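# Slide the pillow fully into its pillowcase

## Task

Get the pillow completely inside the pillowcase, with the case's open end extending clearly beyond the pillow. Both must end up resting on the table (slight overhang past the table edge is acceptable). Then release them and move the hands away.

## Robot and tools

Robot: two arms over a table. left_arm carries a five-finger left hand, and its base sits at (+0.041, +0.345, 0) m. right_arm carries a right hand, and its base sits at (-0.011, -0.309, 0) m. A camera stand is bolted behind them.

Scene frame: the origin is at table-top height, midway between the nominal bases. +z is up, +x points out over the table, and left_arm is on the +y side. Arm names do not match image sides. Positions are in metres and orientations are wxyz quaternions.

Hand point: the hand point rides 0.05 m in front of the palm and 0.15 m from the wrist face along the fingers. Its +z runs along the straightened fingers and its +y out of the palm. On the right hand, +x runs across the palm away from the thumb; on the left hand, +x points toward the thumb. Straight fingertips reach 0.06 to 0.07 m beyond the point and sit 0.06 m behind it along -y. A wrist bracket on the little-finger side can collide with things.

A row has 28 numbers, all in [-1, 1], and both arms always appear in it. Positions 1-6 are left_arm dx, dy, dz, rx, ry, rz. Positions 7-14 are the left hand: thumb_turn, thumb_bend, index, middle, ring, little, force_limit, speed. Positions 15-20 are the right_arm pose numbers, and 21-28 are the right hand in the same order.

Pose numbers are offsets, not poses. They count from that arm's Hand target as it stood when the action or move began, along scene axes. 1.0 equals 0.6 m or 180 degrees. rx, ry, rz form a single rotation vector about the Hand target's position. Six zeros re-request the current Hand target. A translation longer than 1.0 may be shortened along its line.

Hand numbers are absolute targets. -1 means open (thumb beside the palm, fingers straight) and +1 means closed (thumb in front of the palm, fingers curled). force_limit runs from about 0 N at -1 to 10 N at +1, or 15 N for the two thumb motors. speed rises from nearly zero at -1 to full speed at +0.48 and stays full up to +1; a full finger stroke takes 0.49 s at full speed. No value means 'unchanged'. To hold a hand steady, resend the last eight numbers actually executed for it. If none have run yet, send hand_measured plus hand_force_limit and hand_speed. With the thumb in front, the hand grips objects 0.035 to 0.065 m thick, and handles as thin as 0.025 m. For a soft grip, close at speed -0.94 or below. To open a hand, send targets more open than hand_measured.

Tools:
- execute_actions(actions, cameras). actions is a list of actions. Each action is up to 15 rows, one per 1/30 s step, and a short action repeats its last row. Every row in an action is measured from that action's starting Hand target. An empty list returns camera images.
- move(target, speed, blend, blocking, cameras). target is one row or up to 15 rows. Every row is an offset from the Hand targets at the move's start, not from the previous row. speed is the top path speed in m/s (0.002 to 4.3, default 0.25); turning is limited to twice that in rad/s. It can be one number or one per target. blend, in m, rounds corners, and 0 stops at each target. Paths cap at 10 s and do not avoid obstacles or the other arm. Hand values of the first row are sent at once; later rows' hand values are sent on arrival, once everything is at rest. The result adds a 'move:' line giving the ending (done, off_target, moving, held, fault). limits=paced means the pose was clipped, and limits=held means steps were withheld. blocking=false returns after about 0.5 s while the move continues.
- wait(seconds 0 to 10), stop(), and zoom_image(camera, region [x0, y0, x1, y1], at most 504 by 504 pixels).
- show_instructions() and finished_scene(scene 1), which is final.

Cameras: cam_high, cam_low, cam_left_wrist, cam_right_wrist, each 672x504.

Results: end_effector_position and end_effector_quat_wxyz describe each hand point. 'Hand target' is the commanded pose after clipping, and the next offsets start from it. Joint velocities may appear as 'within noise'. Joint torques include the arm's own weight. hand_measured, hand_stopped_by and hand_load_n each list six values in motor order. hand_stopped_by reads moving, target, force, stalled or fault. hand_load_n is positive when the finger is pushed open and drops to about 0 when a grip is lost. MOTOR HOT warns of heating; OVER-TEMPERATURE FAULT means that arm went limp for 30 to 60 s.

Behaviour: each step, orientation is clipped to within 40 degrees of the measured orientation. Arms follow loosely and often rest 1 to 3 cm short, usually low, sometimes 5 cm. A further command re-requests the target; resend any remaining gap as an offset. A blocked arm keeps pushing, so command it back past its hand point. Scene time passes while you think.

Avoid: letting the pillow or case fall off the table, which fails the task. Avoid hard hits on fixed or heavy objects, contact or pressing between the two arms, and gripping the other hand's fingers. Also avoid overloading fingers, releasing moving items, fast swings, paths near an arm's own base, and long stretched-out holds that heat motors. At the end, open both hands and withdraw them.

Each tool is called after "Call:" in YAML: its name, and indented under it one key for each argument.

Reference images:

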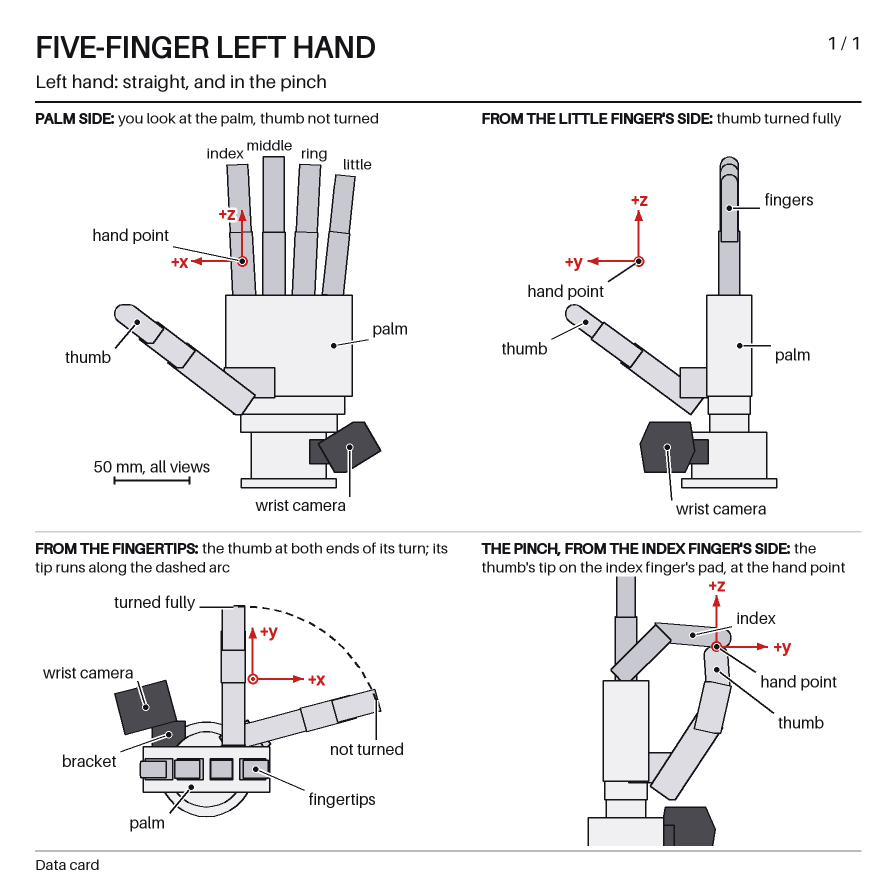

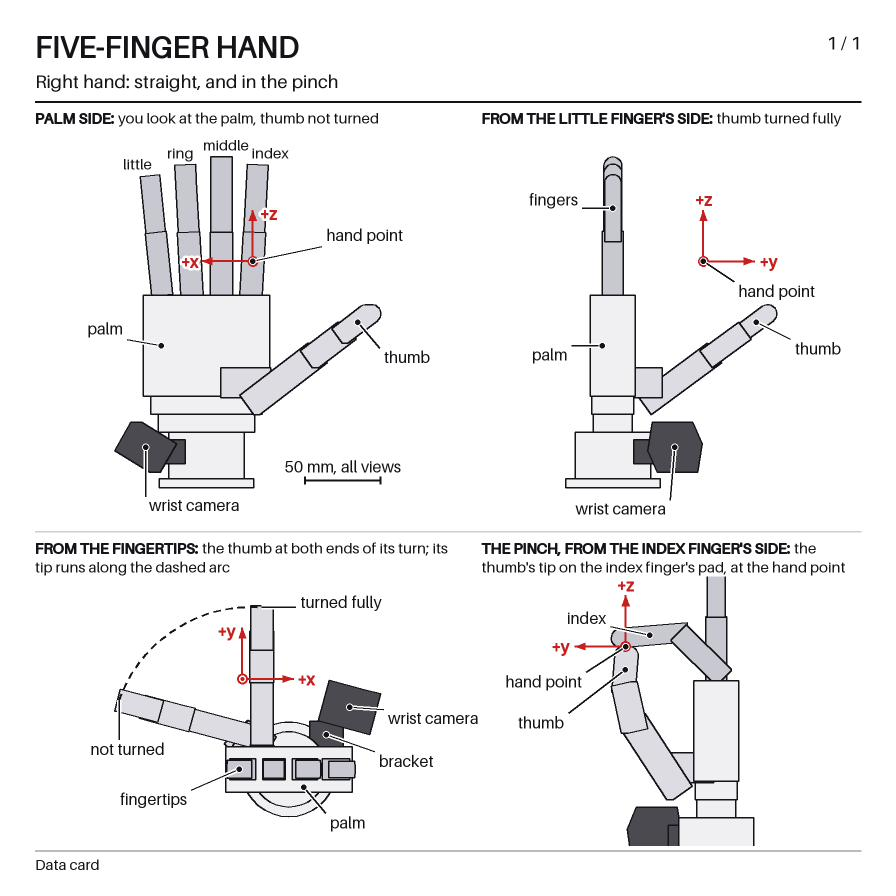

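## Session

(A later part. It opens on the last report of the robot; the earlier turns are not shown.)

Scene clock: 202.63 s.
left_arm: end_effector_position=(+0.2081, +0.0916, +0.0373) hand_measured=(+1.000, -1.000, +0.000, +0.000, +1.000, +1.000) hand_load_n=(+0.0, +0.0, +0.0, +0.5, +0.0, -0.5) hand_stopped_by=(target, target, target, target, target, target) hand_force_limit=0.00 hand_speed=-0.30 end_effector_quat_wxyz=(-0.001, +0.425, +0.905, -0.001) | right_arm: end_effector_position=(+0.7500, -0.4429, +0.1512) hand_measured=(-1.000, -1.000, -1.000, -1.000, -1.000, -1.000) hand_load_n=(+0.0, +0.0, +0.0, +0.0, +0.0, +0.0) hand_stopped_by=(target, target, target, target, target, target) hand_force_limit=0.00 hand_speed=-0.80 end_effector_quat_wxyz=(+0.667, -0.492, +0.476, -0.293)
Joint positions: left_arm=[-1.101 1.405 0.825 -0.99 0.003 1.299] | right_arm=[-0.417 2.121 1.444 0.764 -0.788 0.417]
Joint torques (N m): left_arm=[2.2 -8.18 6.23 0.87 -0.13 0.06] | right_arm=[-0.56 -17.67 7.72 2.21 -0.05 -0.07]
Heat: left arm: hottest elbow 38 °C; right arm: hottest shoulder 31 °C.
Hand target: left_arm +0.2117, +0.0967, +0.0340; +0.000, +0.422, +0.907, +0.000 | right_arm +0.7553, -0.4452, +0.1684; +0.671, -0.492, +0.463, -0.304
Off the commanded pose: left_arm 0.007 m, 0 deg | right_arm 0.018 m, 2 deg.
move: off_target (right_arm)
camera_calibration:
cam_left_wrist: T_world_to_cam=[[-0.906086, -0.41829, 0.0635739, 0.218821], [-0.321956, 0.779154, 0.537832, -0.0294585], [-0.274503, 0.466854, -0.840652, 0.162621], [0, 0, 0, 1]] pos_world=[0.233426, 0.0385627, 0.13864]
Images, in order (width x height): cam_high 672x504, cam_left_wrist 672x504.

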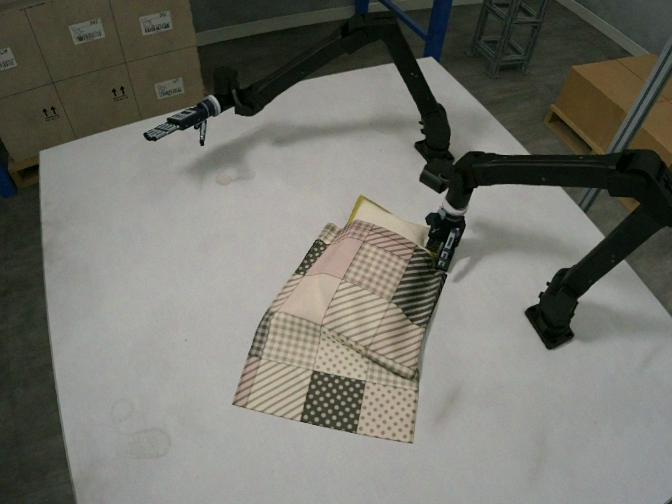

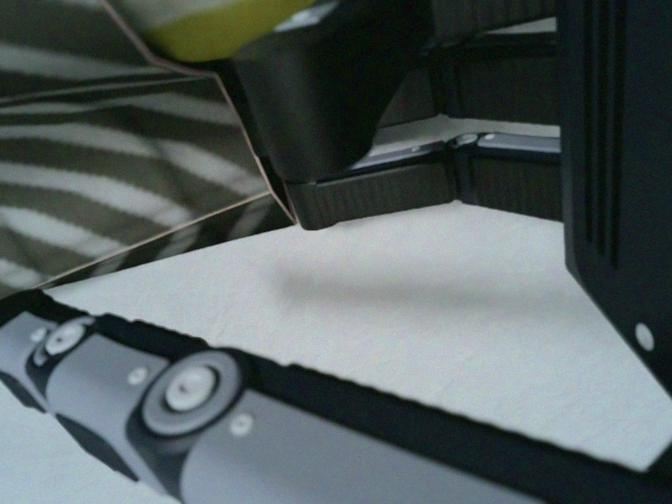

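Call:
move:
  target:
    - [0,-0.031,-0.007, 0,0,0, 1, -1, 0, 0, 1, 1, 0, -0.3, 0,0,0,0,0,0,-1,-1,-1,-1,-1,-1,0,-0.8]
    - [0.0507,0.0123,-0.007, 0,0,0, 1, -1, 0, 0, 1, 1, 0, -0.3, 0,0,0,0,0,0,-1,-1,-1,-1,-1,-1,0,-0.8]
  cameras: ["cam_left_wrist", "cam_high"]
  speed: 0.08

Scene clock: 211.10 s.
left_arm: end_effector_position=(+0.2321, +0.1014, +0.0326) hand_measured=(+1.000, -1.000, +0.000, +0.000, +1.000, +1.000) hand_load_n=(+0.0, +0.0, +0.0, -3.0, +0.5, -0.5) hand_stopped_by=(target, target, target, target, target, target) hand_force_limit=0.00 hand_speed=-0.30 end_effector_quat_wxyz=(-0.005, +0.426, +0.905, -0.003) | right_arm: end_effector_position=(+0.7500, -0.4429, +0.1512) hand_measured=(-1.000, -1.000, -1.000, -1.000, -1.000, -1.000) hand_load_n=(+0.0, +0.0, +0.0, +0.0, +0.0, +0.0) hand_stopped_by=(target, target, target, target, target, target) hand_force_limit=0.00 hand_speed=-0.80 end_effector_quat_wxyz=(+0.667, -0.492, +0.476, -0.293)
Joint positions: left_arm=[-1.022 1.42 0.826 -0.98 0.011 1.381] | right_arm=[-0.417 2.121 1.444 0.764 -0.788 0.417]
Joint torques (N m): left_arm=[3.02 -7.71 7.09 0.96 -0.44 0.11] | right_arm=[-0.56 -17.61 7.71 2.21 -0.05 -0.07]
Heat: left arm: hottest elbow 37 °C; right arm: hottest shoulder 31 °C.
Hand target: left_arm +0.2422, +0.1041, +0.0298; +0.000, +0.422, +0.907, +0.000 | right_arm +0.7553, -0.4452, +0.1684; +0.671, -0.492, +0.463, -0.304
Off the commanded pose: left_arm 0.011 m, 1 deg | right_arm 0.018 m, 2 deg.
move: off_target (left_arm, right_arm)
camera_calibration:
cam_left_wrist: T_world_to_cam=[[-0.906722, -0.41557, 0.071811, 0.244528], [-0.314723, 0.78012, 0.540705, -0.0287043], [-0.280722, 0.467668, -0.838142, 0.161982], [0, 0, 0, 1]] pos_world=[0.258157, 0.0482576, 0.133725]
Images, in order (width x height): cam_high 672x504, cam_left_wrist 672x504.

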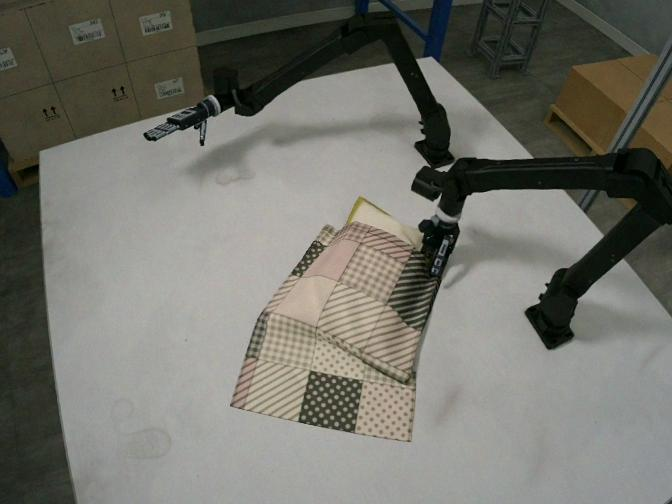

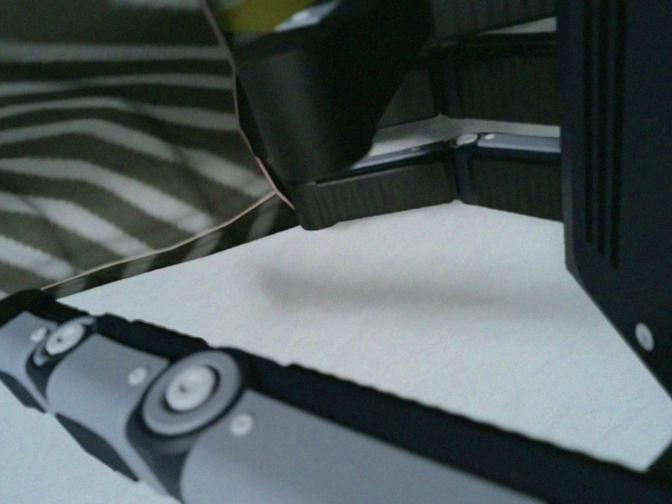

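Call:
move:
  target:
    - [-0.063,-0.053,0.0, 0,0,0, 1, -1, 0, 0, 1, 1, 0, -0.3, 0,0,0,0,0,0,-1,-1,-1,-1,-1,-1,0,-0.8]
    - [-0.063,-0.053,0.283, 0,0,0.5, 1, -1, 0.28, 0.28, 0.28, 0.28, 0, -0.3, 0,0,0,0,0,0,-1,-1,-1,-1,-1,-1,0,-0.8]
  cameras: ["cam_left_wrist", "cam_high"]
  speed: [0.1, 0.4]

Scene clock: 266.23 s.
left_arm: end_effector_position=(+0.1962, +0.0814, +0.1843) hand_measured=(+1.000, -1.000, +0.280, +0.280, +0.280, +0.280) hand_load_n=(+0.0, +0.0, +0.0, +0.0, +0.0, +0.0) hand_stopped_by=(target, target, target, target, target, target) hand_force_limit=0.00 hand_speed=-0.30 end_effector_quat_wxyz=(-0.007, -0.336, +0.942, +0.018) | right_arm: end_effector_position=(+0.7500, -0.4429, +0.1512) hand_measured=(-1.000, -1.000, -1.000, -1.000, -1.000, -1.000) hand_load_n=(+0.0, +0.0, +0.0, +0.0, +0.0, +0.0) hand_stopped_by=(target, target, target, target, target, target) hand_force_limit=0.00 hand_speed=-0.80 end_effector_quat_wxyz=(+0.667, -0.492, +0.476, -0.293)
Joint positions: left_arm=[-0.878 1.328 1.159 -1.439 0.002 -0.042] | right_arm=[-0.417 2.121 1.444 0.764 -0.788 0.417]
Joint torques (N m): left_arm=[1.67 -8.7 11.6 0.06 -0.04 -0.11] | right_arm=[-0.62 -17.67 7.72 2.21 -0.05 -0.07]
Heat: left arm: hottest elbow 34 °C; right arm: hottest shoulder 31 °C.
Hand target: left_arm +0.2044, +0.0723, +0.1996; +0.000, -0.343, +0.939, +0.000 | right_arm +0.7553, -0.4452, +0.1684; +0.671, -0.492, +0.463, -0.304
Off the commanded pose: left_arm 0.020 m, 2 deg | right_arm 0.018 m, 2 deg.
move: off_target (left_arm, right_arm); target 2's new numbers were sent with left_arm's hand 0.020 m and 2 deg from that target
camera_calibration:
cam_left_wrist: T_world_to_cam=[[0.41198, -0.910857, 0.0247542, -0.0169193], [-0.767656, -0.332318, 0.547968, 0.0716533], [-0.490894, -0.244754, -0.836133, 0.387224], [0, 0, 0, 1]] pos_world=[0.252061, 0.103175, 0.284926]
Images, in order (width x height): cam_high 672x504, cam_left_wrist 672x504.

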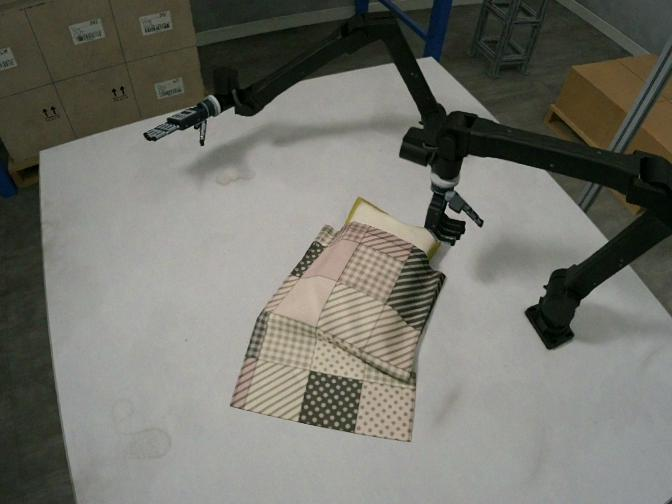

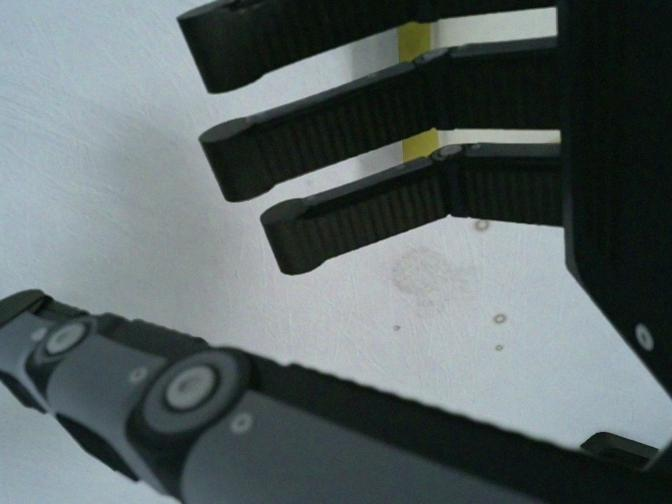

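Call:
move:
  target: [0.05, 0.05, 0.0, -0.0247,-0.2935,0.4685, 1, -1, 0.28, 0.28, 0.28, 0.28, 0, -0.3, 0,0,0,0,0,0,-1,-1,-1,-1,-1,-1,0,-0.8]
  cameras: ["cam_left_wrist", "cam_high"]
  speed: 0.4

Scene clock: 271.90 s.
left_arm: end_effector_position=(+0.2379, +0.1007, +0.2046) hand_measured=(+1.000, -1.000, +0.280, +0.280, +0.280, +0.280) hand_load_n=(+0.0, +0.0, +0.0, +0.0, +0.0, +0.5) hand_stopped_by=(target, target, target, target, target, target) hand_force_limit=0.00 hand_speed=-0.30 end_effector_quat_wxyz=(-0.334, +0.833, -0.397, +0.191) | right_arm: end_effector_position=(+0.7500, -0.4429, +0.1512) hand_measured=(-1.000, -1.000, -1.000, -1.000, -1.000, -1.000) hand_load_n=(+0.0, +0.0, +0.0, +0.0, +0.0, +0.0) hand_stopped_by=(target, target, target, target, target, target) hand_force_limit=0.00 hand_speed=-0.80 end_effector_quat_wxyz=(+0.667, -0.492, +0.476, -0.293)
Joint positions: left_arm=[-1.177 1.148 1.016 -1.696 -0.756 -2.01] | right_arm=[-0.417 2.121 1.444 0.764 -0.788 0.417]
Joint torques (N m): left_arm=[0.26 -4.84 7.43 -0.23 -0.56 -0.09] | right_arm=[-0.56 -17.67 7.73 2.22 -0.05 -0.07]
Heat: left arm: hottest elbow 35 °C; right arm: hottest shoulder 31 °C.
Hand target: left_arm +0.2344, +0.1023, +0.1996; -0.369, +0.829, -0.385, +0.171 | right_arm +0.7553, -0.4452, +0.1684; +0.671, -0.492, +0.463, -0.304
Off the commanded pose: left_arm 0.006 m, 5 deg | right_arm 0.018 m, 2 deg.
joint sent to its limit (left arm) — joint 4 (wrist pitch), lower limit. The joint targets are off in orientation, not in position.
move: off_target (left_arm, right_arm)
camera_calibration:
cam_left_wrist: T_world_to_cam=[[0.636846, 0.21764, 0.739635, -0.33039], [0.0461858, -0.968377, 0.245181, 0.031372], [0.769606, -0.121982, -0.626759, 0.0742269], [0, 0, 0, 1]] pos_world=[0.151833, 0.11134, 0.283198]
Images, in order (width x height): cam_high 672x504, cam_left_wrist 672x504.

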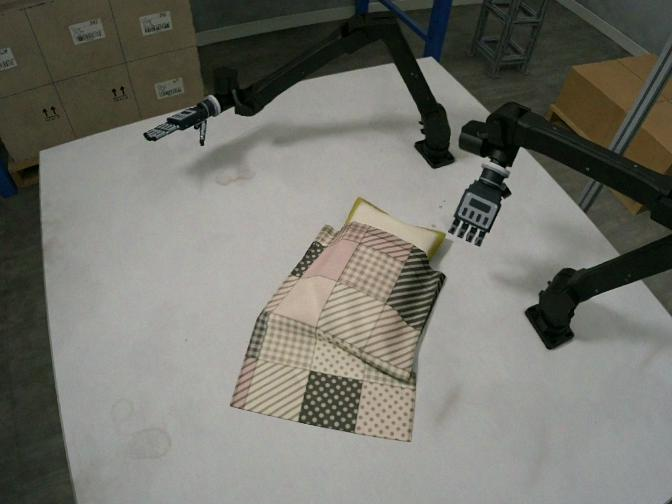

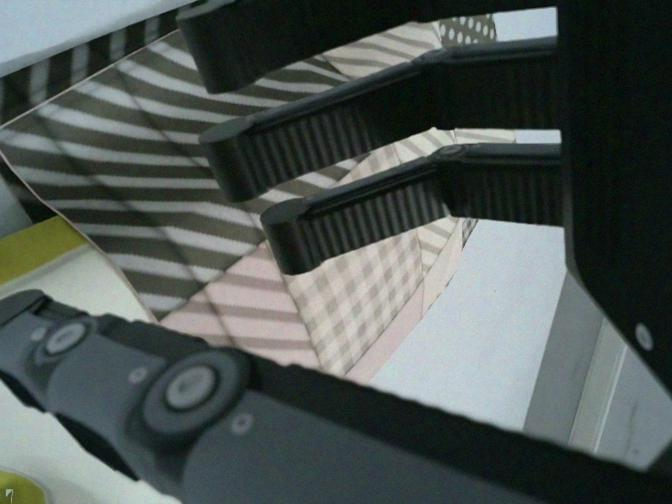

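Call:
move:
  target: [0.0333, 0.0262, -0.2577, 0,0,0, 1, -1, 0.28, 0.28, 0.28, 0.28, 0, -0.3, 0,0,0,0,0,0,-1,-1,-1,-1,-1,-1,0,-0.8]
  cameras: ["cam_left_wrist", "cam_high"]
  speed: 0.2

Scene clock: 281.13 s.
left_arm: end_effector_position=(+0.2524, +0.1151, +0.0505) hand_measured=(+1.000, -1.000, +0.280, +0.280, +0.280, +0.280) hand_load_n=(+0.0, +0.0, +0.0, +0.0, +0.0, +0.0) hand_stopped_by=(target, target, target, target, target, target) hand_force_limit=0.00 hand_speed=-0.30 end_effector_quat_wxyz=(-0.364, +0.830, -0.384, +0.176) | right_arm: end_effector_position=(+0.7500, -0.4429, +0.1512) hand_measured=(-1.000, -1.000, -1.000, -1.000, -1.000, -1.000) hand_load_n=(+0.0, +0.0, +0.0, +0.0, +0.0, +0.0) hand_stopped_by=(target, target, target, target, target, target) hand_force_limit=0.00 hand_speed=-0.80 end_effector_quat_wxyz=(+0.667, -0.492, +0.476, -0.293)
Joint positions: left_arm=[-1.131 1.344 0.733 -1.269 -0.786 -2.012] | right_arm=[-0.417 2.121 1.444 0.764 -0.788 0.417]
Joint torques (N m): left_arm=[1.9 -5.3 6.23 0.43 -0.62 0.07] | right_arm=[-0.56 -17.61 7.72 2.21 -0.05 -0.07]
Heat: left arm: hottest elbow 35 °C; right arm: hottest shoulder 31 °C.
Hand target: left_arm +0.2543, +0.1181, +0.0449; -0.369, +0.829, -0.385, +0.171 | right_arm +0.7553, -0.4452, +0.1684; +0.671, -0.492, +0.463, -0.304
Off the commanded pose: left_arm 0.007 m, 1 deg | right_arm 0.018 m, 2 deg.
move: off_target (right_arm)
camera_calibration:
cam_left_wrist: T_world_to_cam=[[0.622238, 0.197982, 0.757379, -0.223778], [0.0819518, -0.978649, 0.188493, 0.0774561], [0.778527, -0.0552191, -0.625177, -0.0417317], [0, 0, 0, 1]] pos_world=[0.165385, 0.117802, 0.128795]
Images, in order (width x height): cam_high 672x504, cam_left_wrist 672x504.

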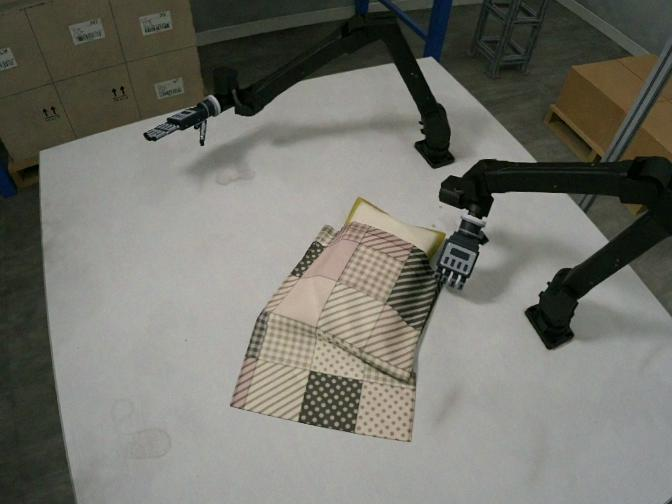

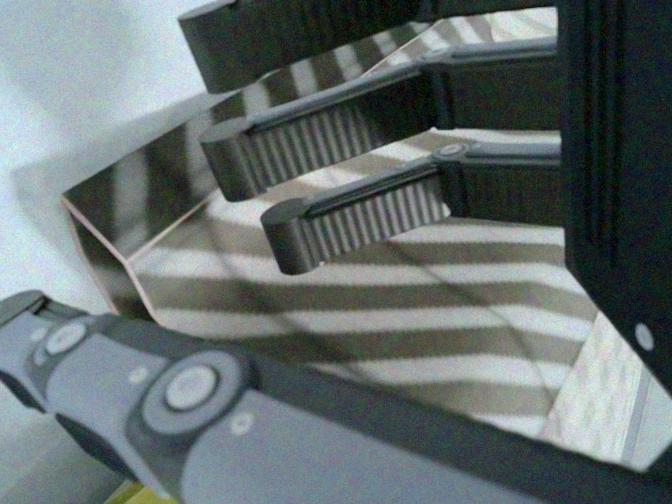

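Call:
move:
  target: [0.0087, -0.0102, -0.045, 0,0,0, 1, -1, 0.28, 0.28, 0.28, 0.28, 0, -0.3, 0,0,0,0,0,0,-1,-1,-1,-1,-1,-1,0,-0.8]
  cameras: ["cam_left_wrist", "cam_high"]
  speed: 0.05

Scene clock: 287.07 s.
left_arm: end_effector_position=(+0.2584, +0.1072, +0.0247) hand_measured=(+1.000, -1.000, +0.280, +0.280, +0.280, +0.280) hand_load_n=(+0.0, +0.0, +0.0, +0.0, +0.0, +0.0) hand_stopped_by=(target, target, target, target, target, target) hand_force_limit=0.00 hand_speed=-0.30 end_effector_quat_wxyz=(-0.363, +0.831, -0.383, +0.178) | right_arm: end_effector_position=(+0.7500, -0.4429, +0.1512) hand_measured=(-1.000, -1.000, -1.000, -1.000, -1.000, -1.000) hand_load_n=(+0.0, +0.0, +0.0, +0.0, +0.0, +0.0) hand_stopped_by=(target, target, target, target, target, target) hand_force_limit=0.00 hand_speed=-0.80 end_effector_quat_wxyz=(+0.667, -0.492, +0.476, -0.293)
Joint positions: left_arm=[-1.123 1.417 0.72 -1.172 -0.789 -2.005] | right_arm=[-0.417 2.121 1.444 0.764 -0.788 0.417]
Joint torques (N m): left_arm=[1.79 -6.07 5.55 0.39 -0.62 0.08] | right_arm=[-0.56 -17.67 7.72 2.21 -0.05 -0.07]
Heat: left arm: hottest elbow 35 °C; right arm: hottest shoulder 31 °C.
Hand target: left_arm +0.2595, +0.1121, +0.0179; -0.369, +0.829, -0.385, +0.171 | right_arm +0.7553, -0.4452, +0.1684; +0.671, -0.492, +0.463, -0.304
Off the commanded pose: left_arm 0.008 m, 1 deg | right_arm 0.018 m, 2 deg.
move: off_target (right_arm)
camera_calibration:
cam_left_wrist: T_world_to_cam=[[0.619498, 0.203024, 0.75829, -0.206314], [0.0834883, -0.977538, 0.193518, 0.0733554], [0.780546, -0.0565755, -0.622533, -0.0634018], [0, 0, 0, 1]] pos_world=[0.171175, 0.110007, 0.10278]
Images, in order (width x height): cam_high 672x504, cam_left_wrist 672x504.

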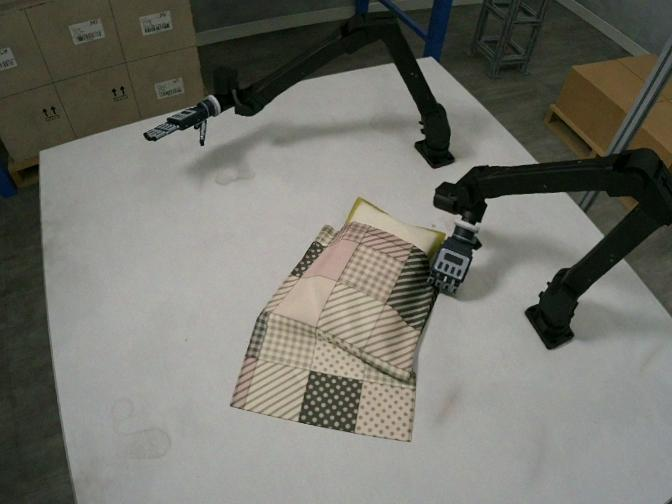

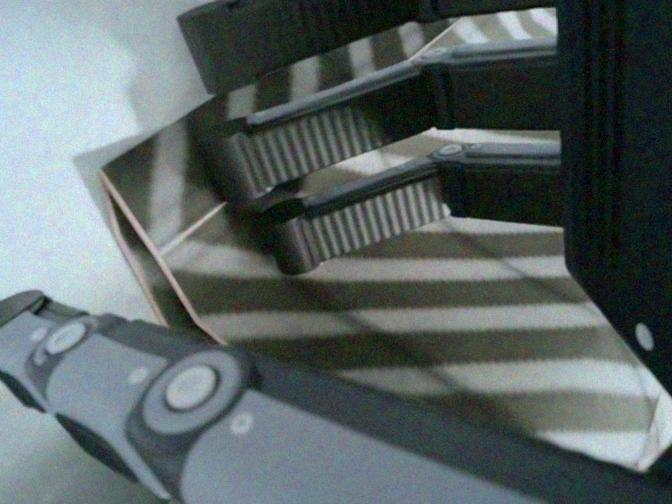

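Call:
move:
  target: [0.0, 0.0, -0.015, 0,0,0, 1, -1, 0.28, 0.28, 0.28, 0.28, 0, -0.3, 0,0,0,0,0,0,-1,-1,-1,-1,-1,-1,0,-0.8]
  cameras: ["cam_left_wrist"]
  speed: 0.05

Scene clock: 290.07 s.
left_arm: end_effector_position=(+0.2597, +0.1054, +0.0196) hand_measured=(+1.000, -1.000, +0.280, +0.280, +0.280, +0.280) hand_load_n=(+0.0, +0.0, +0.0, -2.5, +0.0, +0.0) hand_stopped_by=(target, target, target, target, target, target) hand_force_limit=0.00 hand_speed=-0.30 end_effector_quat_wxyz=(-0.361, +0.831, -0.382, +0.181) | right_arm: end_effector_position=(+0.7500, -0.4429, +0.1512) hand_measured=(-1.000, -1.000, -1.000, -1.000, -1.000, -1.000) hand_load_n=(+0.0, +0.0, +0.0, +0.0, +0.0, +0.0) hand_stopped_by=(target, target, target, target, target, target) hand_force_limit=0.00 hand_speed=-0.80 end_effector_quat_wxyz=(+0.667, -0.492, +0.476, -0.293)
Joint positions: left_arm=[-1.123 1.429 0.714 -1.147 -0.792 -2.003] | right_arm=[-0.417 2.121 1.444 0.764 -0.788 0.417]
Joint torques (N m): left_arm=[1.85 -5.42 5.16 0.64 -0.51 0.06] | right_arm=[-0.62 -17.67 7.72 2.21 -0.05 -0.07]
Heat: left arm: hottest elbow 34 °C; right arm: hottest shoulder 31 °C.
Hand target: left_arm +0.2596, +0.1120, +0.0090; -0.369, +0.829, -0.385, +0.171 | right_arm +0.7553, -0.4452, +0.1684; +0.671, -0.492, +0.463, -0.304
Off the commanded pose: left_arm 0.013 m, 2 deg | right_arm 0.018 m, 2 deg.
move: off_target (left_arm, right_arm)
camera_calibration:
cam_left_wrist: T_world_to_cam=[[0.61634, 0.205321, 0.760242, -0.202257], [0.0804339, -0.976776, 0.198592, 0.0731688], [0.783362, -0.0612508, -0.618541, -0.0680241], [0, 0, 0, 1]] pos_world=[0.172061, 0.108831, 0.0971581]
Images, in order (width x height): cam_left_wrist 672x504.

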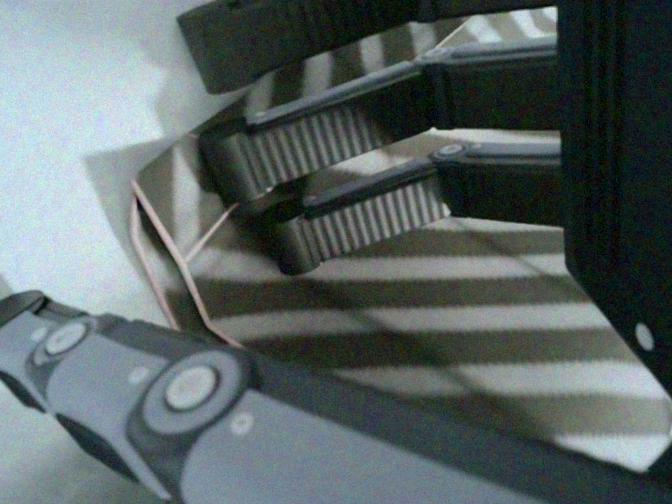

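Call:
move:
  target: [0.0, 0.0, 0.0, 0,0,0, 1, -0.45, 0.28, 0.28, 0.28, 0.28, 0, -0.5, 0,0,0,0,0,0,-1,-1,-1,-1,-1,-1,0,-0.8]
  cameras: ["cam_left_wrist"]
  speed: 0.05

Scene clock: 294.00 s.
left_arm: end_effector_position=(+0.2596, +0.1055, +0.0196) hand_measured=(+1.000, -0.450, +0.280, +0.280, +0.280, +0.280) hand_load_n=(+0.0, +0.0, +0.0, -2.5, +0.0, +0.0) hand_stopped_by=(target, target, target, target, target, target) hand_force_limit=0.00 hand_speed=-0.50 end_effector_quat_wxyz=(-0.361, +0.831, -0.382, +0.181) | right_arm: end_effector_position=(+0.7500, -0.4429, +0.1512) hand_measured=(-1.000, -1.000, -1.000, -1.000, -1.000, -1.000) hand_load_n=(+0.0, +0.0, +0.0, +0.0, +0.0, +0.0) hand_stopped_by=(target, target, target, target, target, target) hand_force_limit=0.00 hand_speed=-0.80 end_effector_quat_wxyz=(+0.667, -0.492, +0.476, -0.293)
Joint positions: left_arm=[-1.123 1.429 0.714 -1.147 -0.792 -2.002] | right_arm=[-0.417 2.121 1.444 0.764 -0.788 0.417]
Joint torques (N m): left_arm=[1.96 -5.36 5.15 0.54 -0.51 0.06] | right_arm=[-0.56 -17.61 7.72 2.21 -0.05 -0.07]
Heat: left arm: hottest elbow 34 °C; right arm: hottest elbow 32 °C.
Hand target: left_arm +0.2595, +0.1120, +0.0090; -0.369, +0.829, -0.385, +0.171 | right_arm +0.7553, -0.4452, +0.1684; +0.671, -0.492, +0.463, -0.304
Off the commanded pose: left_arm 0.012 m, 2 deg | right_arm 0.018 m, 2 deg.
move: off_target (left_arm, right_arm)
camera_calibration:
cam_left_wrist: T_world_to_cam=[[0.616693, 0.204609, 0.760148, -0.202254], [0.0799777, -0.976919, 0.198072, 0.0734114], [0.78313, -0.0613551, -0.618824, -0.0679392], [0, 0, 0, 1]] pos_world=[0.172063, 0.108931, 0.0971597]
Images, in order (width x height): cam_left_wrist 672x504.

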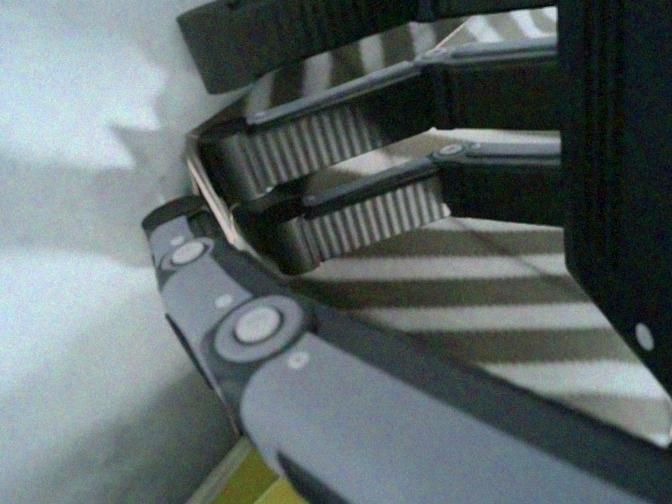

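Call:
move:
  target: [0.0, 0.0, 0.0, 0,0,0, 1, 0.0, 0.28, 0.28, 0.28, 0.28, 0, -0.5, 0,0,0,0,0,0,-1,-1,-1,-1,-1,-1,0,-0.8]
  cameras: ["cam_left_wrist"]
  speed: 0.05

Scene clock: 296.43 s.
left_arm: end_effector_position=(+0.2601, +0.1056, +0.0199) hand_measured=(+1.000, -0.318, +0.280, +0.280, +0.280, +0.280) hand_load_n=(+1.5, +10.0, +0.0, +1.5, +0.0, +0.0) hand_stopped_by=(target, force, target, target, target, target) hand_force_limit=0.00 hand_speed=-0.50 end_effector_quat_wxyz=(-0.362, +0.830, -0.382, +0.182) | right_arm: end_effector_position=(+0.7500, -0.4429, +0.1512) hand_measured=(-1.000, -1.000, -1.000, -1.000, -1.000, -1.000) hand_load_n=(+0.0, +0.0, +0.0, +0.0, +0.0, +0.0) hand_stopped_by=(target, target, target, target, target, target) hand_force_limit=0.00 hand_speed=-0.80 end_effector_quat_wxyz=(+0.667, -0.492, +0.476, -0.293)
Joint positions: left_arm=[-1.123 1.429 0.714 -1.147 -0.795 -2.002] | right_arm=[-0.417 2.121 1.444 0.764 -0.788 0.417]
Joint torques (N m): left_arm=[1.67 -5.42 5.15 0.61 -0.38 0.07] | right_arm=[-0.56 -17.67 7.72 2.21 -0.05 -0.07]
Heat: left arm: hottest elbow 34 °C; right arm: hottest elbow 32 °C.
Hand target: left_arm +0.2595, +0.1119, +0.0090; -0.369, +0.829, -0.385, +0.171 | right_arm +0.7553, -0.4452, +0.1684; +0.671, -0.492, +0.463, -0.304
Off the commanded pose: left_arm 0.013 m, 2 deg | right_arm 0.018 m, 2 deg.
move: off_target (left_arm, right_arm)
camera_calibration:
cam_left_wrist: T_world_to_cam=[[0.61507, 0.203345, 0.7618, -0.202206], [0.0787226, -0.977182, 0.197277, 0.0737984], [0.784533, -0.061368, -0.617043, -0.0684419], [0, 0, 0, 1]] pos_world=[0.172256, 0.109032, 0.0972502]
Images, in order (width x height): cam_left_wrist 672x504.

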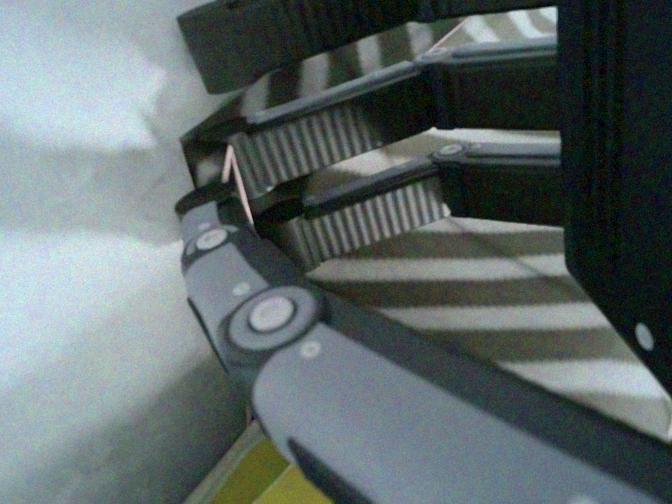

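Call:
move:
  target: [0.0, 0.0, 0.1, 0,0,0, 1, 0.0, 0.28, 0.28, 0.28, 0.28, 0, -0.5, 0,0,0,0,0,0,-1,-1,-1,-1,-1,-1,0,-0.8]
  cameras: ["cam_left_wrist","cam_high","cam_low"]
  speed: 0.05

Scene clock: 300.73 s.
left_arm: end_effector_position=(+0.2547, +0.1199, +0.0574) hand_measured=(+1.000, -0.318, +0.280, +0.280, +0.280, +0.280) hand_load_n=(+2.0, +7.0, +0.0, +4.0, +0.0, +0.0) hand_stopped_by=(target, force, target, target, target, target) hand_force_limit=0.00 hand_speed=-0.50 end_effector_quat_wxyz=(-0.374, +0.826, -0.387, +0.168) | right_arm: end_effector_position=(+0.7500, -0.4429, +0.1512) hand_measured=(-1.000, -1.000, -1.000, -1.000, -1.000, -1.000) hand_load_n=(+0.0, +0.0, +0.0, +0.0, +0.0, +0.0) hand_stopped_by=(target, target, target, target, target, target) hand_force_limit=0.00 hand_speed=-0.80 end_effector_quat_wxyz=(+0.667, -0.492, +0.476, -0.293)
Joint positions: left_arm=[-1.121 1.342 0.749 -1.309 -0.794 -2.002] | right_arm=[-0.417 2.121 1.444 0.764 -0.788 0.417]
Joint torques (N m): left_arm=[1.73 -7.24 8.98 -0.68 -0.46 0.07] | right_arm=[-0.62 -17.61 7.72 2.22 -0.05 -0.07]
Heat: left arm: hottest elbow 34 °C; right arm: hottest elbow 32 °C.
Hand target: left_arm +0.2596, +0.1120, +0.0689; -0.369, +0.829, -0.385, +0.171 | right_arm +0.7553, -0.4452, +0.1684; +0.671, -0.492, +0.463, -0.304
Off the commanded pose: left_arm 0.015 m, 1 deg | right_arm 0.018 m, 2 deg.
move: off_target (left_arm, right_arm)
camera_calibration:
cam_left_wrist: T_world_to_cam=[[0.626882, 0.177383, 0.758653, -0.230196], [0.0844753, -0.983472, 0.160146, 0.0821814], [0.774521, -0.0363053, -0.631505, -0.0398184], [0, 0, 0, 1]] pos_world=[0.168204, 0.12021, 0.136332]
Images, in order (width x height): cam_high 672x504, cam_low 672x504, cam_left_wrist 672x504.

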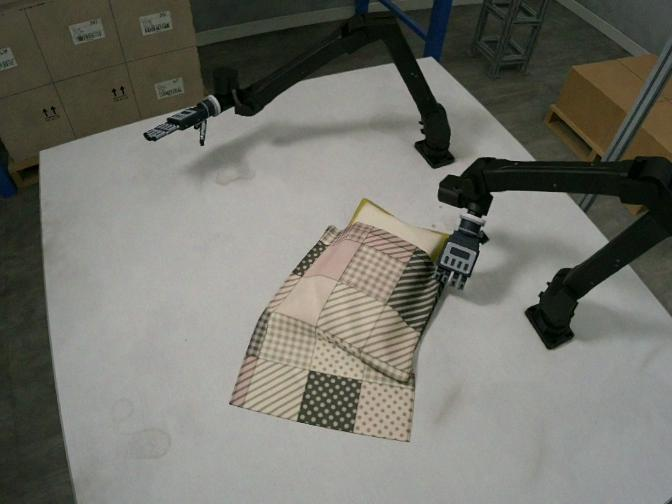

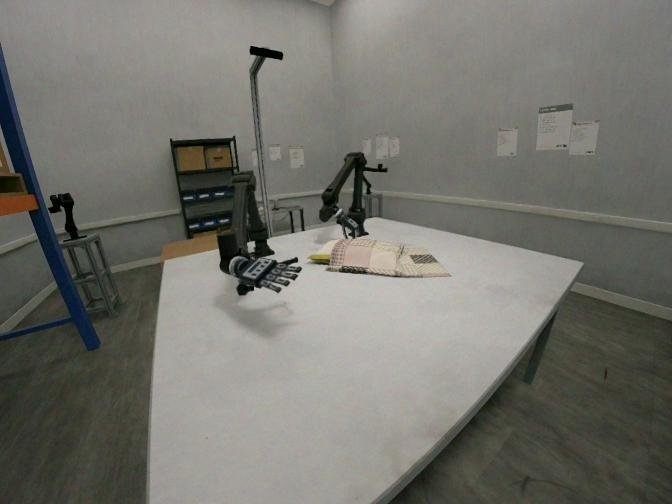

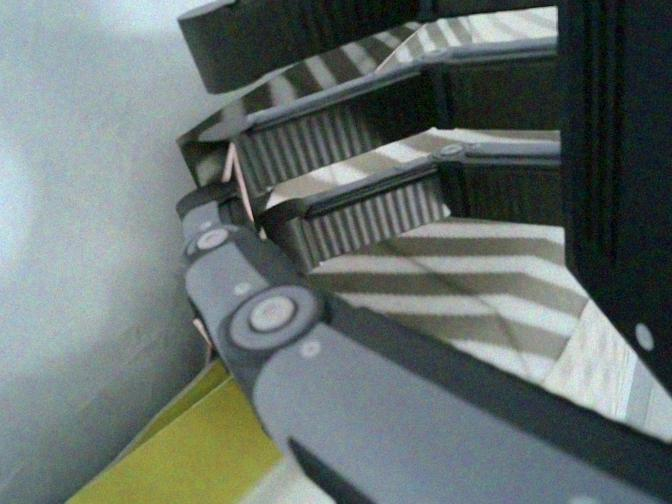

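Call:
move:
  target: [0.0, 0.0, 0.0, 0,0,0, 1, 0.0, 0.28, 0.28, 0.28, 0.28, 0, -0.5, -0.592,0.458,0.1,-0.2233,0.1687,0.1274,1,-1,0.28,0.28,0.28,0.28,0,-0.3]
  cameras: ["all"]
  speed: 0.3

Scene clock: 312.23 s.
left_arm: end_effector_position=(+0.2547, +0.1199, +0.0574) hand_measured=(+1.000, -0.318, +0.280, +0.280, +0.280, +0.280) hand_load_n=(+2.0, +7.0, +0.0, +4.5, +0.5, +0.0) hand_stopped_by=(target, force, target, target, target, target) hand_force_limit=0.00 hand_speed=-0.50 end_effector_quat_wxyz=(-0.374, +0.826, -0.387, +0.168) | right_arm: end_effector_position=(+0.3969, -0.1735, +0.2149) hand_measured=(+1.000, -1.000, +0.280, +0.280, +0.280, +0.280) hand_load_n=(-0.5, +0.5, +0.0, +0.0, +0.0, +0.0) hand_stopped_by=(target, target, target, target, target, target) hand_force_limit=0.00 hand_speed=-0.30 end_effector_quat_wxyz=(-0.365, +0.828, -0.394, +0.163)
Joint positions: left_arm=[-1.121 1.342 0.749 -1.309 -0.794 -2.002] | right_arm=[0.114 1.145 0.993 -0.686 -0.412 -0.394]
Joint torques (N m): left_arm=[1.85 -7.18 8.98 -0.65 -0.45 0.08] | right_arm=[0.09 -6.59 9.11 1.07 -0.31 -0.17]
Heat: left arm: hottest elbow 35 °C; right arm: hottest elbow 32 °C.
Hand target: left_arm +0.2596, +0.1119, +0.0689; -0.369, +0.829, -0.385, +0.171 | right_arm +0.4001, -0.1705, +0.2283; -0.369, +0.829, -0.384, +0.171
Off the commanded pose: left_arm 0.015 m, 1 deg | right_arm 0.014 m, 2 deg.
move: off_target (left_arm, right_arm)
camera_calibration:
cam_left_wrist: T_world_to_cam=[[0.626882, 0.177383, 0.758653, -0.230196], [0.0844753, -0.983472, 0.160146, 0.0821814], [0.774521, -0.0363053, -0.631505, -0.0398184], [0, 0, 0, 1]] pos_world=[0.168204, 0.12021, 0.136332]
cam_right_wrist: T_world_to_cam=[[-0.30674, -0.607937, -0.732341, 0.174683], [-0.942715, 0.300073, 0.145755, 0.401686], [0.131146, 0.735098, -0.665155, 0.331273], [0, 0, 0, 1]] pos_world=[0.388812, -0.257857, 0.289728]

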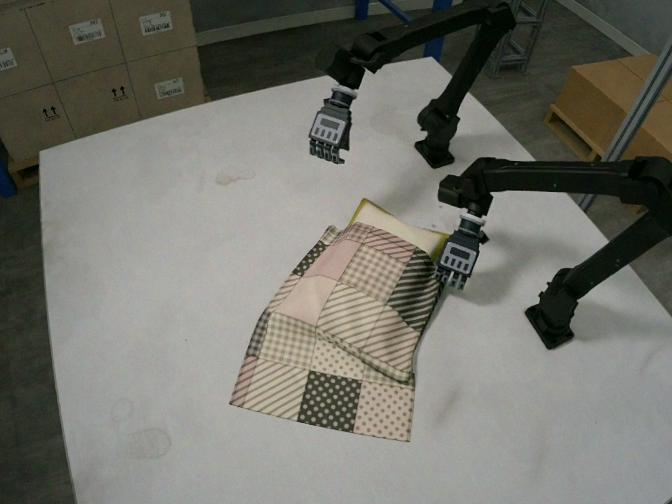

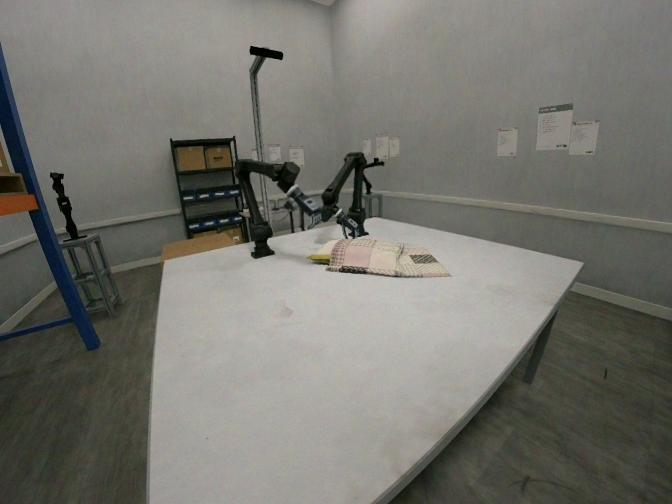

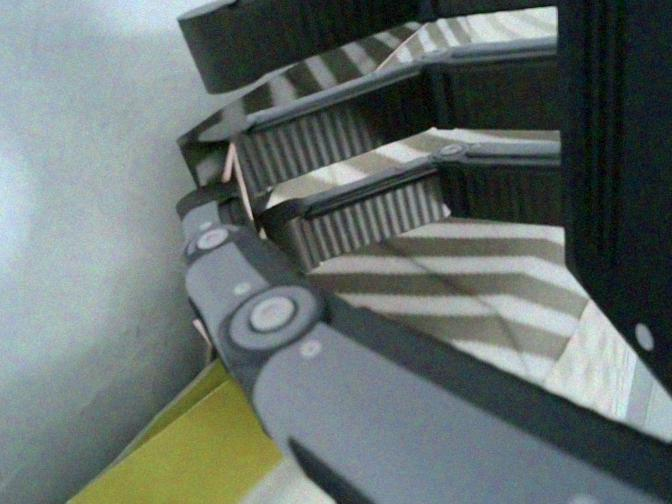

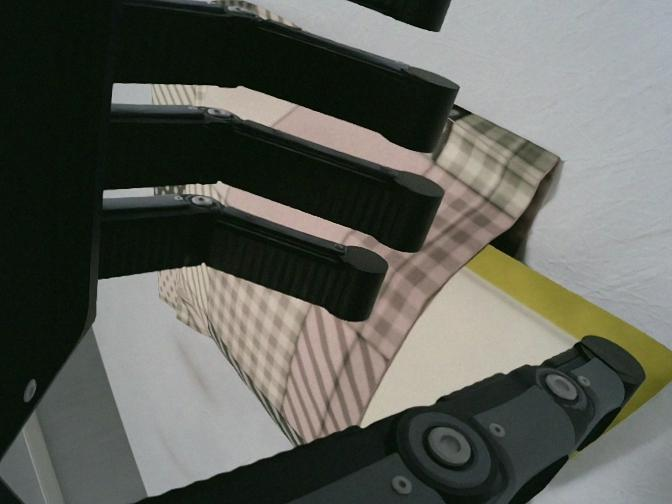

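Call:
zoom_image:
  camera: "cam_right_wrist"
  region: [400, 80, 640, 320]

Scaled by 2.100 from the camera's 672x504 image, which has a finer 960x720 frame.

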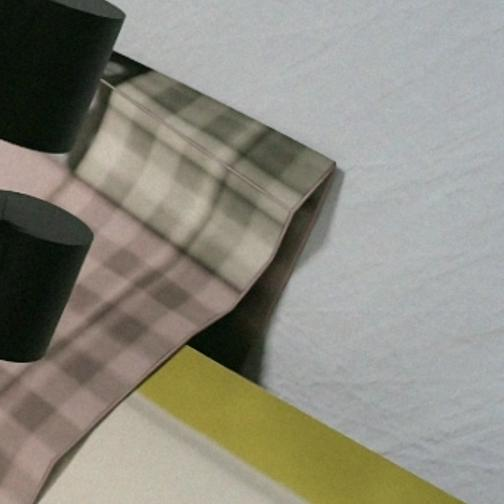

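Call:
move:
  target: [0.0, 0.0, 0.0, 0,0,0, 1, 0.0, 0.28, 0.28, 0.28, 0.28, 0, -0.5, 0.0625,0.1208,-0.27,0,0,0,1,-1,0.28,0.28,0.28,0.28,0,-0.3]
  cameras: ["cam_high", "cam_right_wrist"]
  speed: 0.15

Scene clock: 329.13 s.
left_arm: end_effector_position=(+0.2547, +0.1199, +0.0574) hand_measured=(+1.000, -0.318, +0.280, +0.280, +0.280, +0.280) hand_load_n=(+2.0, +7.0, +0.0, +4.5, +0.0, +0.0) hand_stopped_by=(target, force, target, target, target, target) hand_force_limit=0.00 hand_speed=-0.50 end_effector_quat_wxyz=(-0.374, +0.826, -0.387, +0.168) | right_arm: end_effector_position=(+0.4371, -0.1025, +0.0686) hand_measured=(+1.000, -1.000, +0.280, +0.280, +0.280, +0.280) hand_load_n=(+0.0, +0.0, +0.0, +0.0, -0.5, +0.0) hand_stopped_by=(target, target, target, target, target, target) hand_force_limit=0.00 hand_speed=-0.30 end_effector_quat_wxyz=(-0.365, +0.831, -0.385, +0.170)
Joint positions: left_arm=[-1.121 1.342 0.749 -1.309 -0.794 -2.002] | right_arm=[0.278 1.443 0.835 -0.177 -0.297 -0.285]
Joint torques (N m): left_arm=[1.79 -7.3 9.02 -0.65 -0.45 0.08] | right_arm=[0.09 -8.18 5.97 2.69 -0.21 -0.03]
Heat: left arm: hottest elbow 37 °C; right arm: hottest elbow 34 °C.
Hand target: left_arm +0.2596, +0.1119, +0.0689; -0.369, +0.829, -0.385, +0.171 | right_arm +0.4376, -0.0980, +0.0663; -0.369, +0.829, -0.384, +0.171
Off the commanded pose: left_arm 0.015 m, 1 deg | right_arm 0.005 m, 1 deg.
move: off_target (left_arm)
camera_calibration:
cam_right_wrist: T_world_to_cam=[[-0.287002, -0.618659, -0.731363, 0.113272], [-0.948455, 0.290639, 0.126343, 0.442531], [0.1344, 0.729925, -0.670184, 0.174857], [0, 0, 0, 1]] pos_world=[0.428729, -0.186173, 0.144118]
Images, in order (width x height): cam_high 672x504, cam_right_wrist 672x504.

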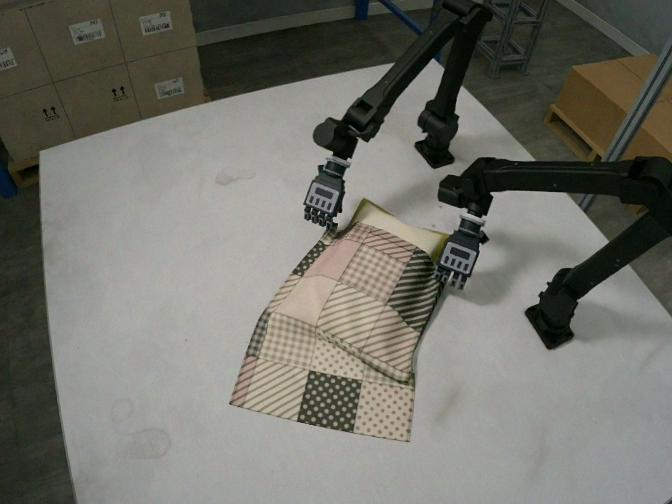

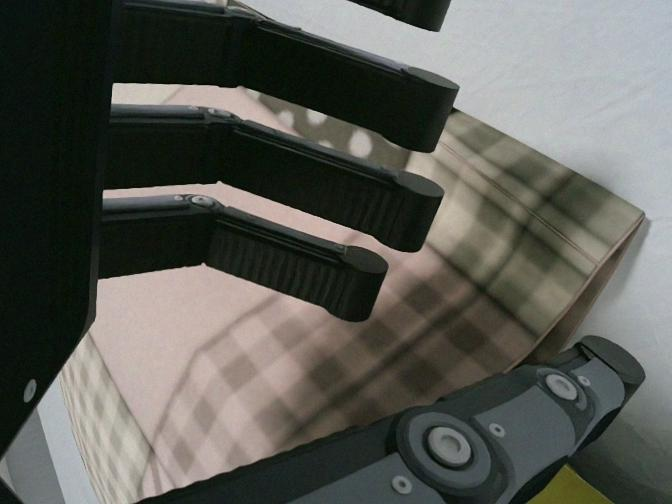

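Call:
move:
  target: [0.0, 0.0, 0.0, 0,0,0, 1, 0.0, 0.28, 0.28, 0.28, 0.28, 0, -0.5, 0,0,-0.07,0,0,0,1,-1,0.28,0.28,0.28,0.28,0,-0.3]
  cameras: ["cam_high", "cam_right_wrist"]
  speed: 0.08

Scene clock: 333.07 s.
left_arm: end_effector_position=(+0.2547, +0.1199, +0.0574) hand_measured=(+1.000, -0.318, +0.280, +0.280, +0.280, +0.280) hand_load_n=(+2.0, +7.5, +0.0, +4.0, +0.0, +0.0) hand_stopped_by=(target, force, target, target, target, target) hand_force_limit=0.00 hand_speed=-0.50 end_effector_quat_wxyz=(-0.374, +0.826, -0.387, +0.168) | right_arm: end_effector_position=(+0.4387, -0.1020, +0.0281) hand_measured=(+1.000, -1.000, +0.280, +0.280, +0.280, +0.280) hand_load_n=(+0.0, +0.0, +0.0, +0.0, +0.0, +0.0) hand_stopped_by=(target, target, target, target, target, target) hand_force_limit=0.00 hand_speed=-0.30 end_effector_quat_wxyz=(-0.366, +0.830, -0.384, +0.171)
Joint positions: left_arm=[-1.121 1.342 0.749 -1.309 -0.794 -2.002] | right_arm=[0.278 1.524 0.789 -0.045 -0.297 -0.285]
Joint torques (N m): left_arm=[1.85 -7.12 9.01 -0.59 -0.45 0.07] | right_arm=[0.09 -8.53 5.31 2.65 -0.21 0]
Heat: left arm: hottest elbow 37 °C; right arm: hottest elbow 34 °C.
Hand target: left_arm +0.2596, +0.1119, +0.0689; -0.369, +0.829, -0.385, +0.171 | right_arm +0.4376, -0.0980, +0.0243; -0.369, +0.829, -0.384, +0.171
Off the commanded pose: left_arm 0.015 m, 1 deg | right_arm 0.006 m, 0 deg.
move: off_target (left_arm)
camera_calibration:
cam_right_wrist: T_world_to_cam=[[-0.284631, -0.617609, -0.733174, 0.0835638], [-0.948817, 0.290689, 0.123477, 0.449243], [0.136865, 0.730794, -0.668737, 0.14613], [0, 0, 0, 1]] pos_world=[0.430034, -0.185771, 0.103518]
Images, in order (width x height): cam_high 672x504, cam_right_wrist 672x504.

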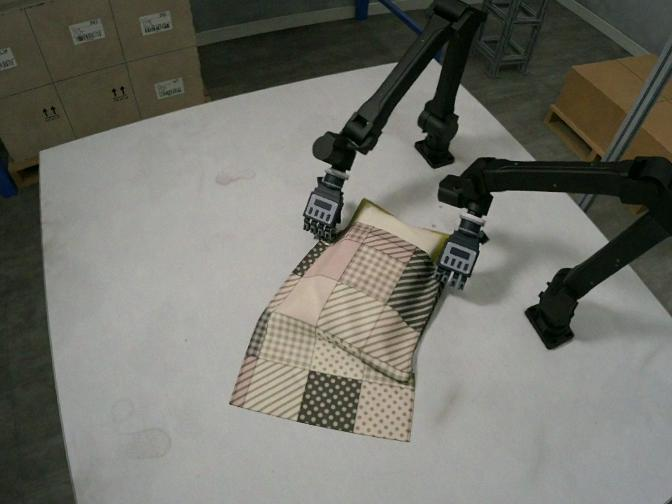

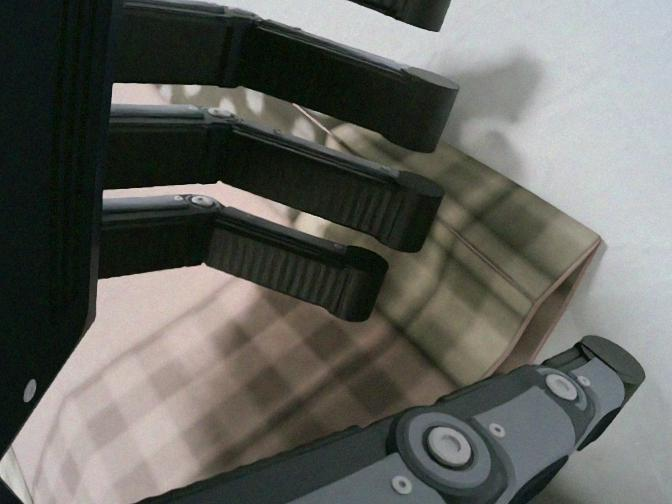

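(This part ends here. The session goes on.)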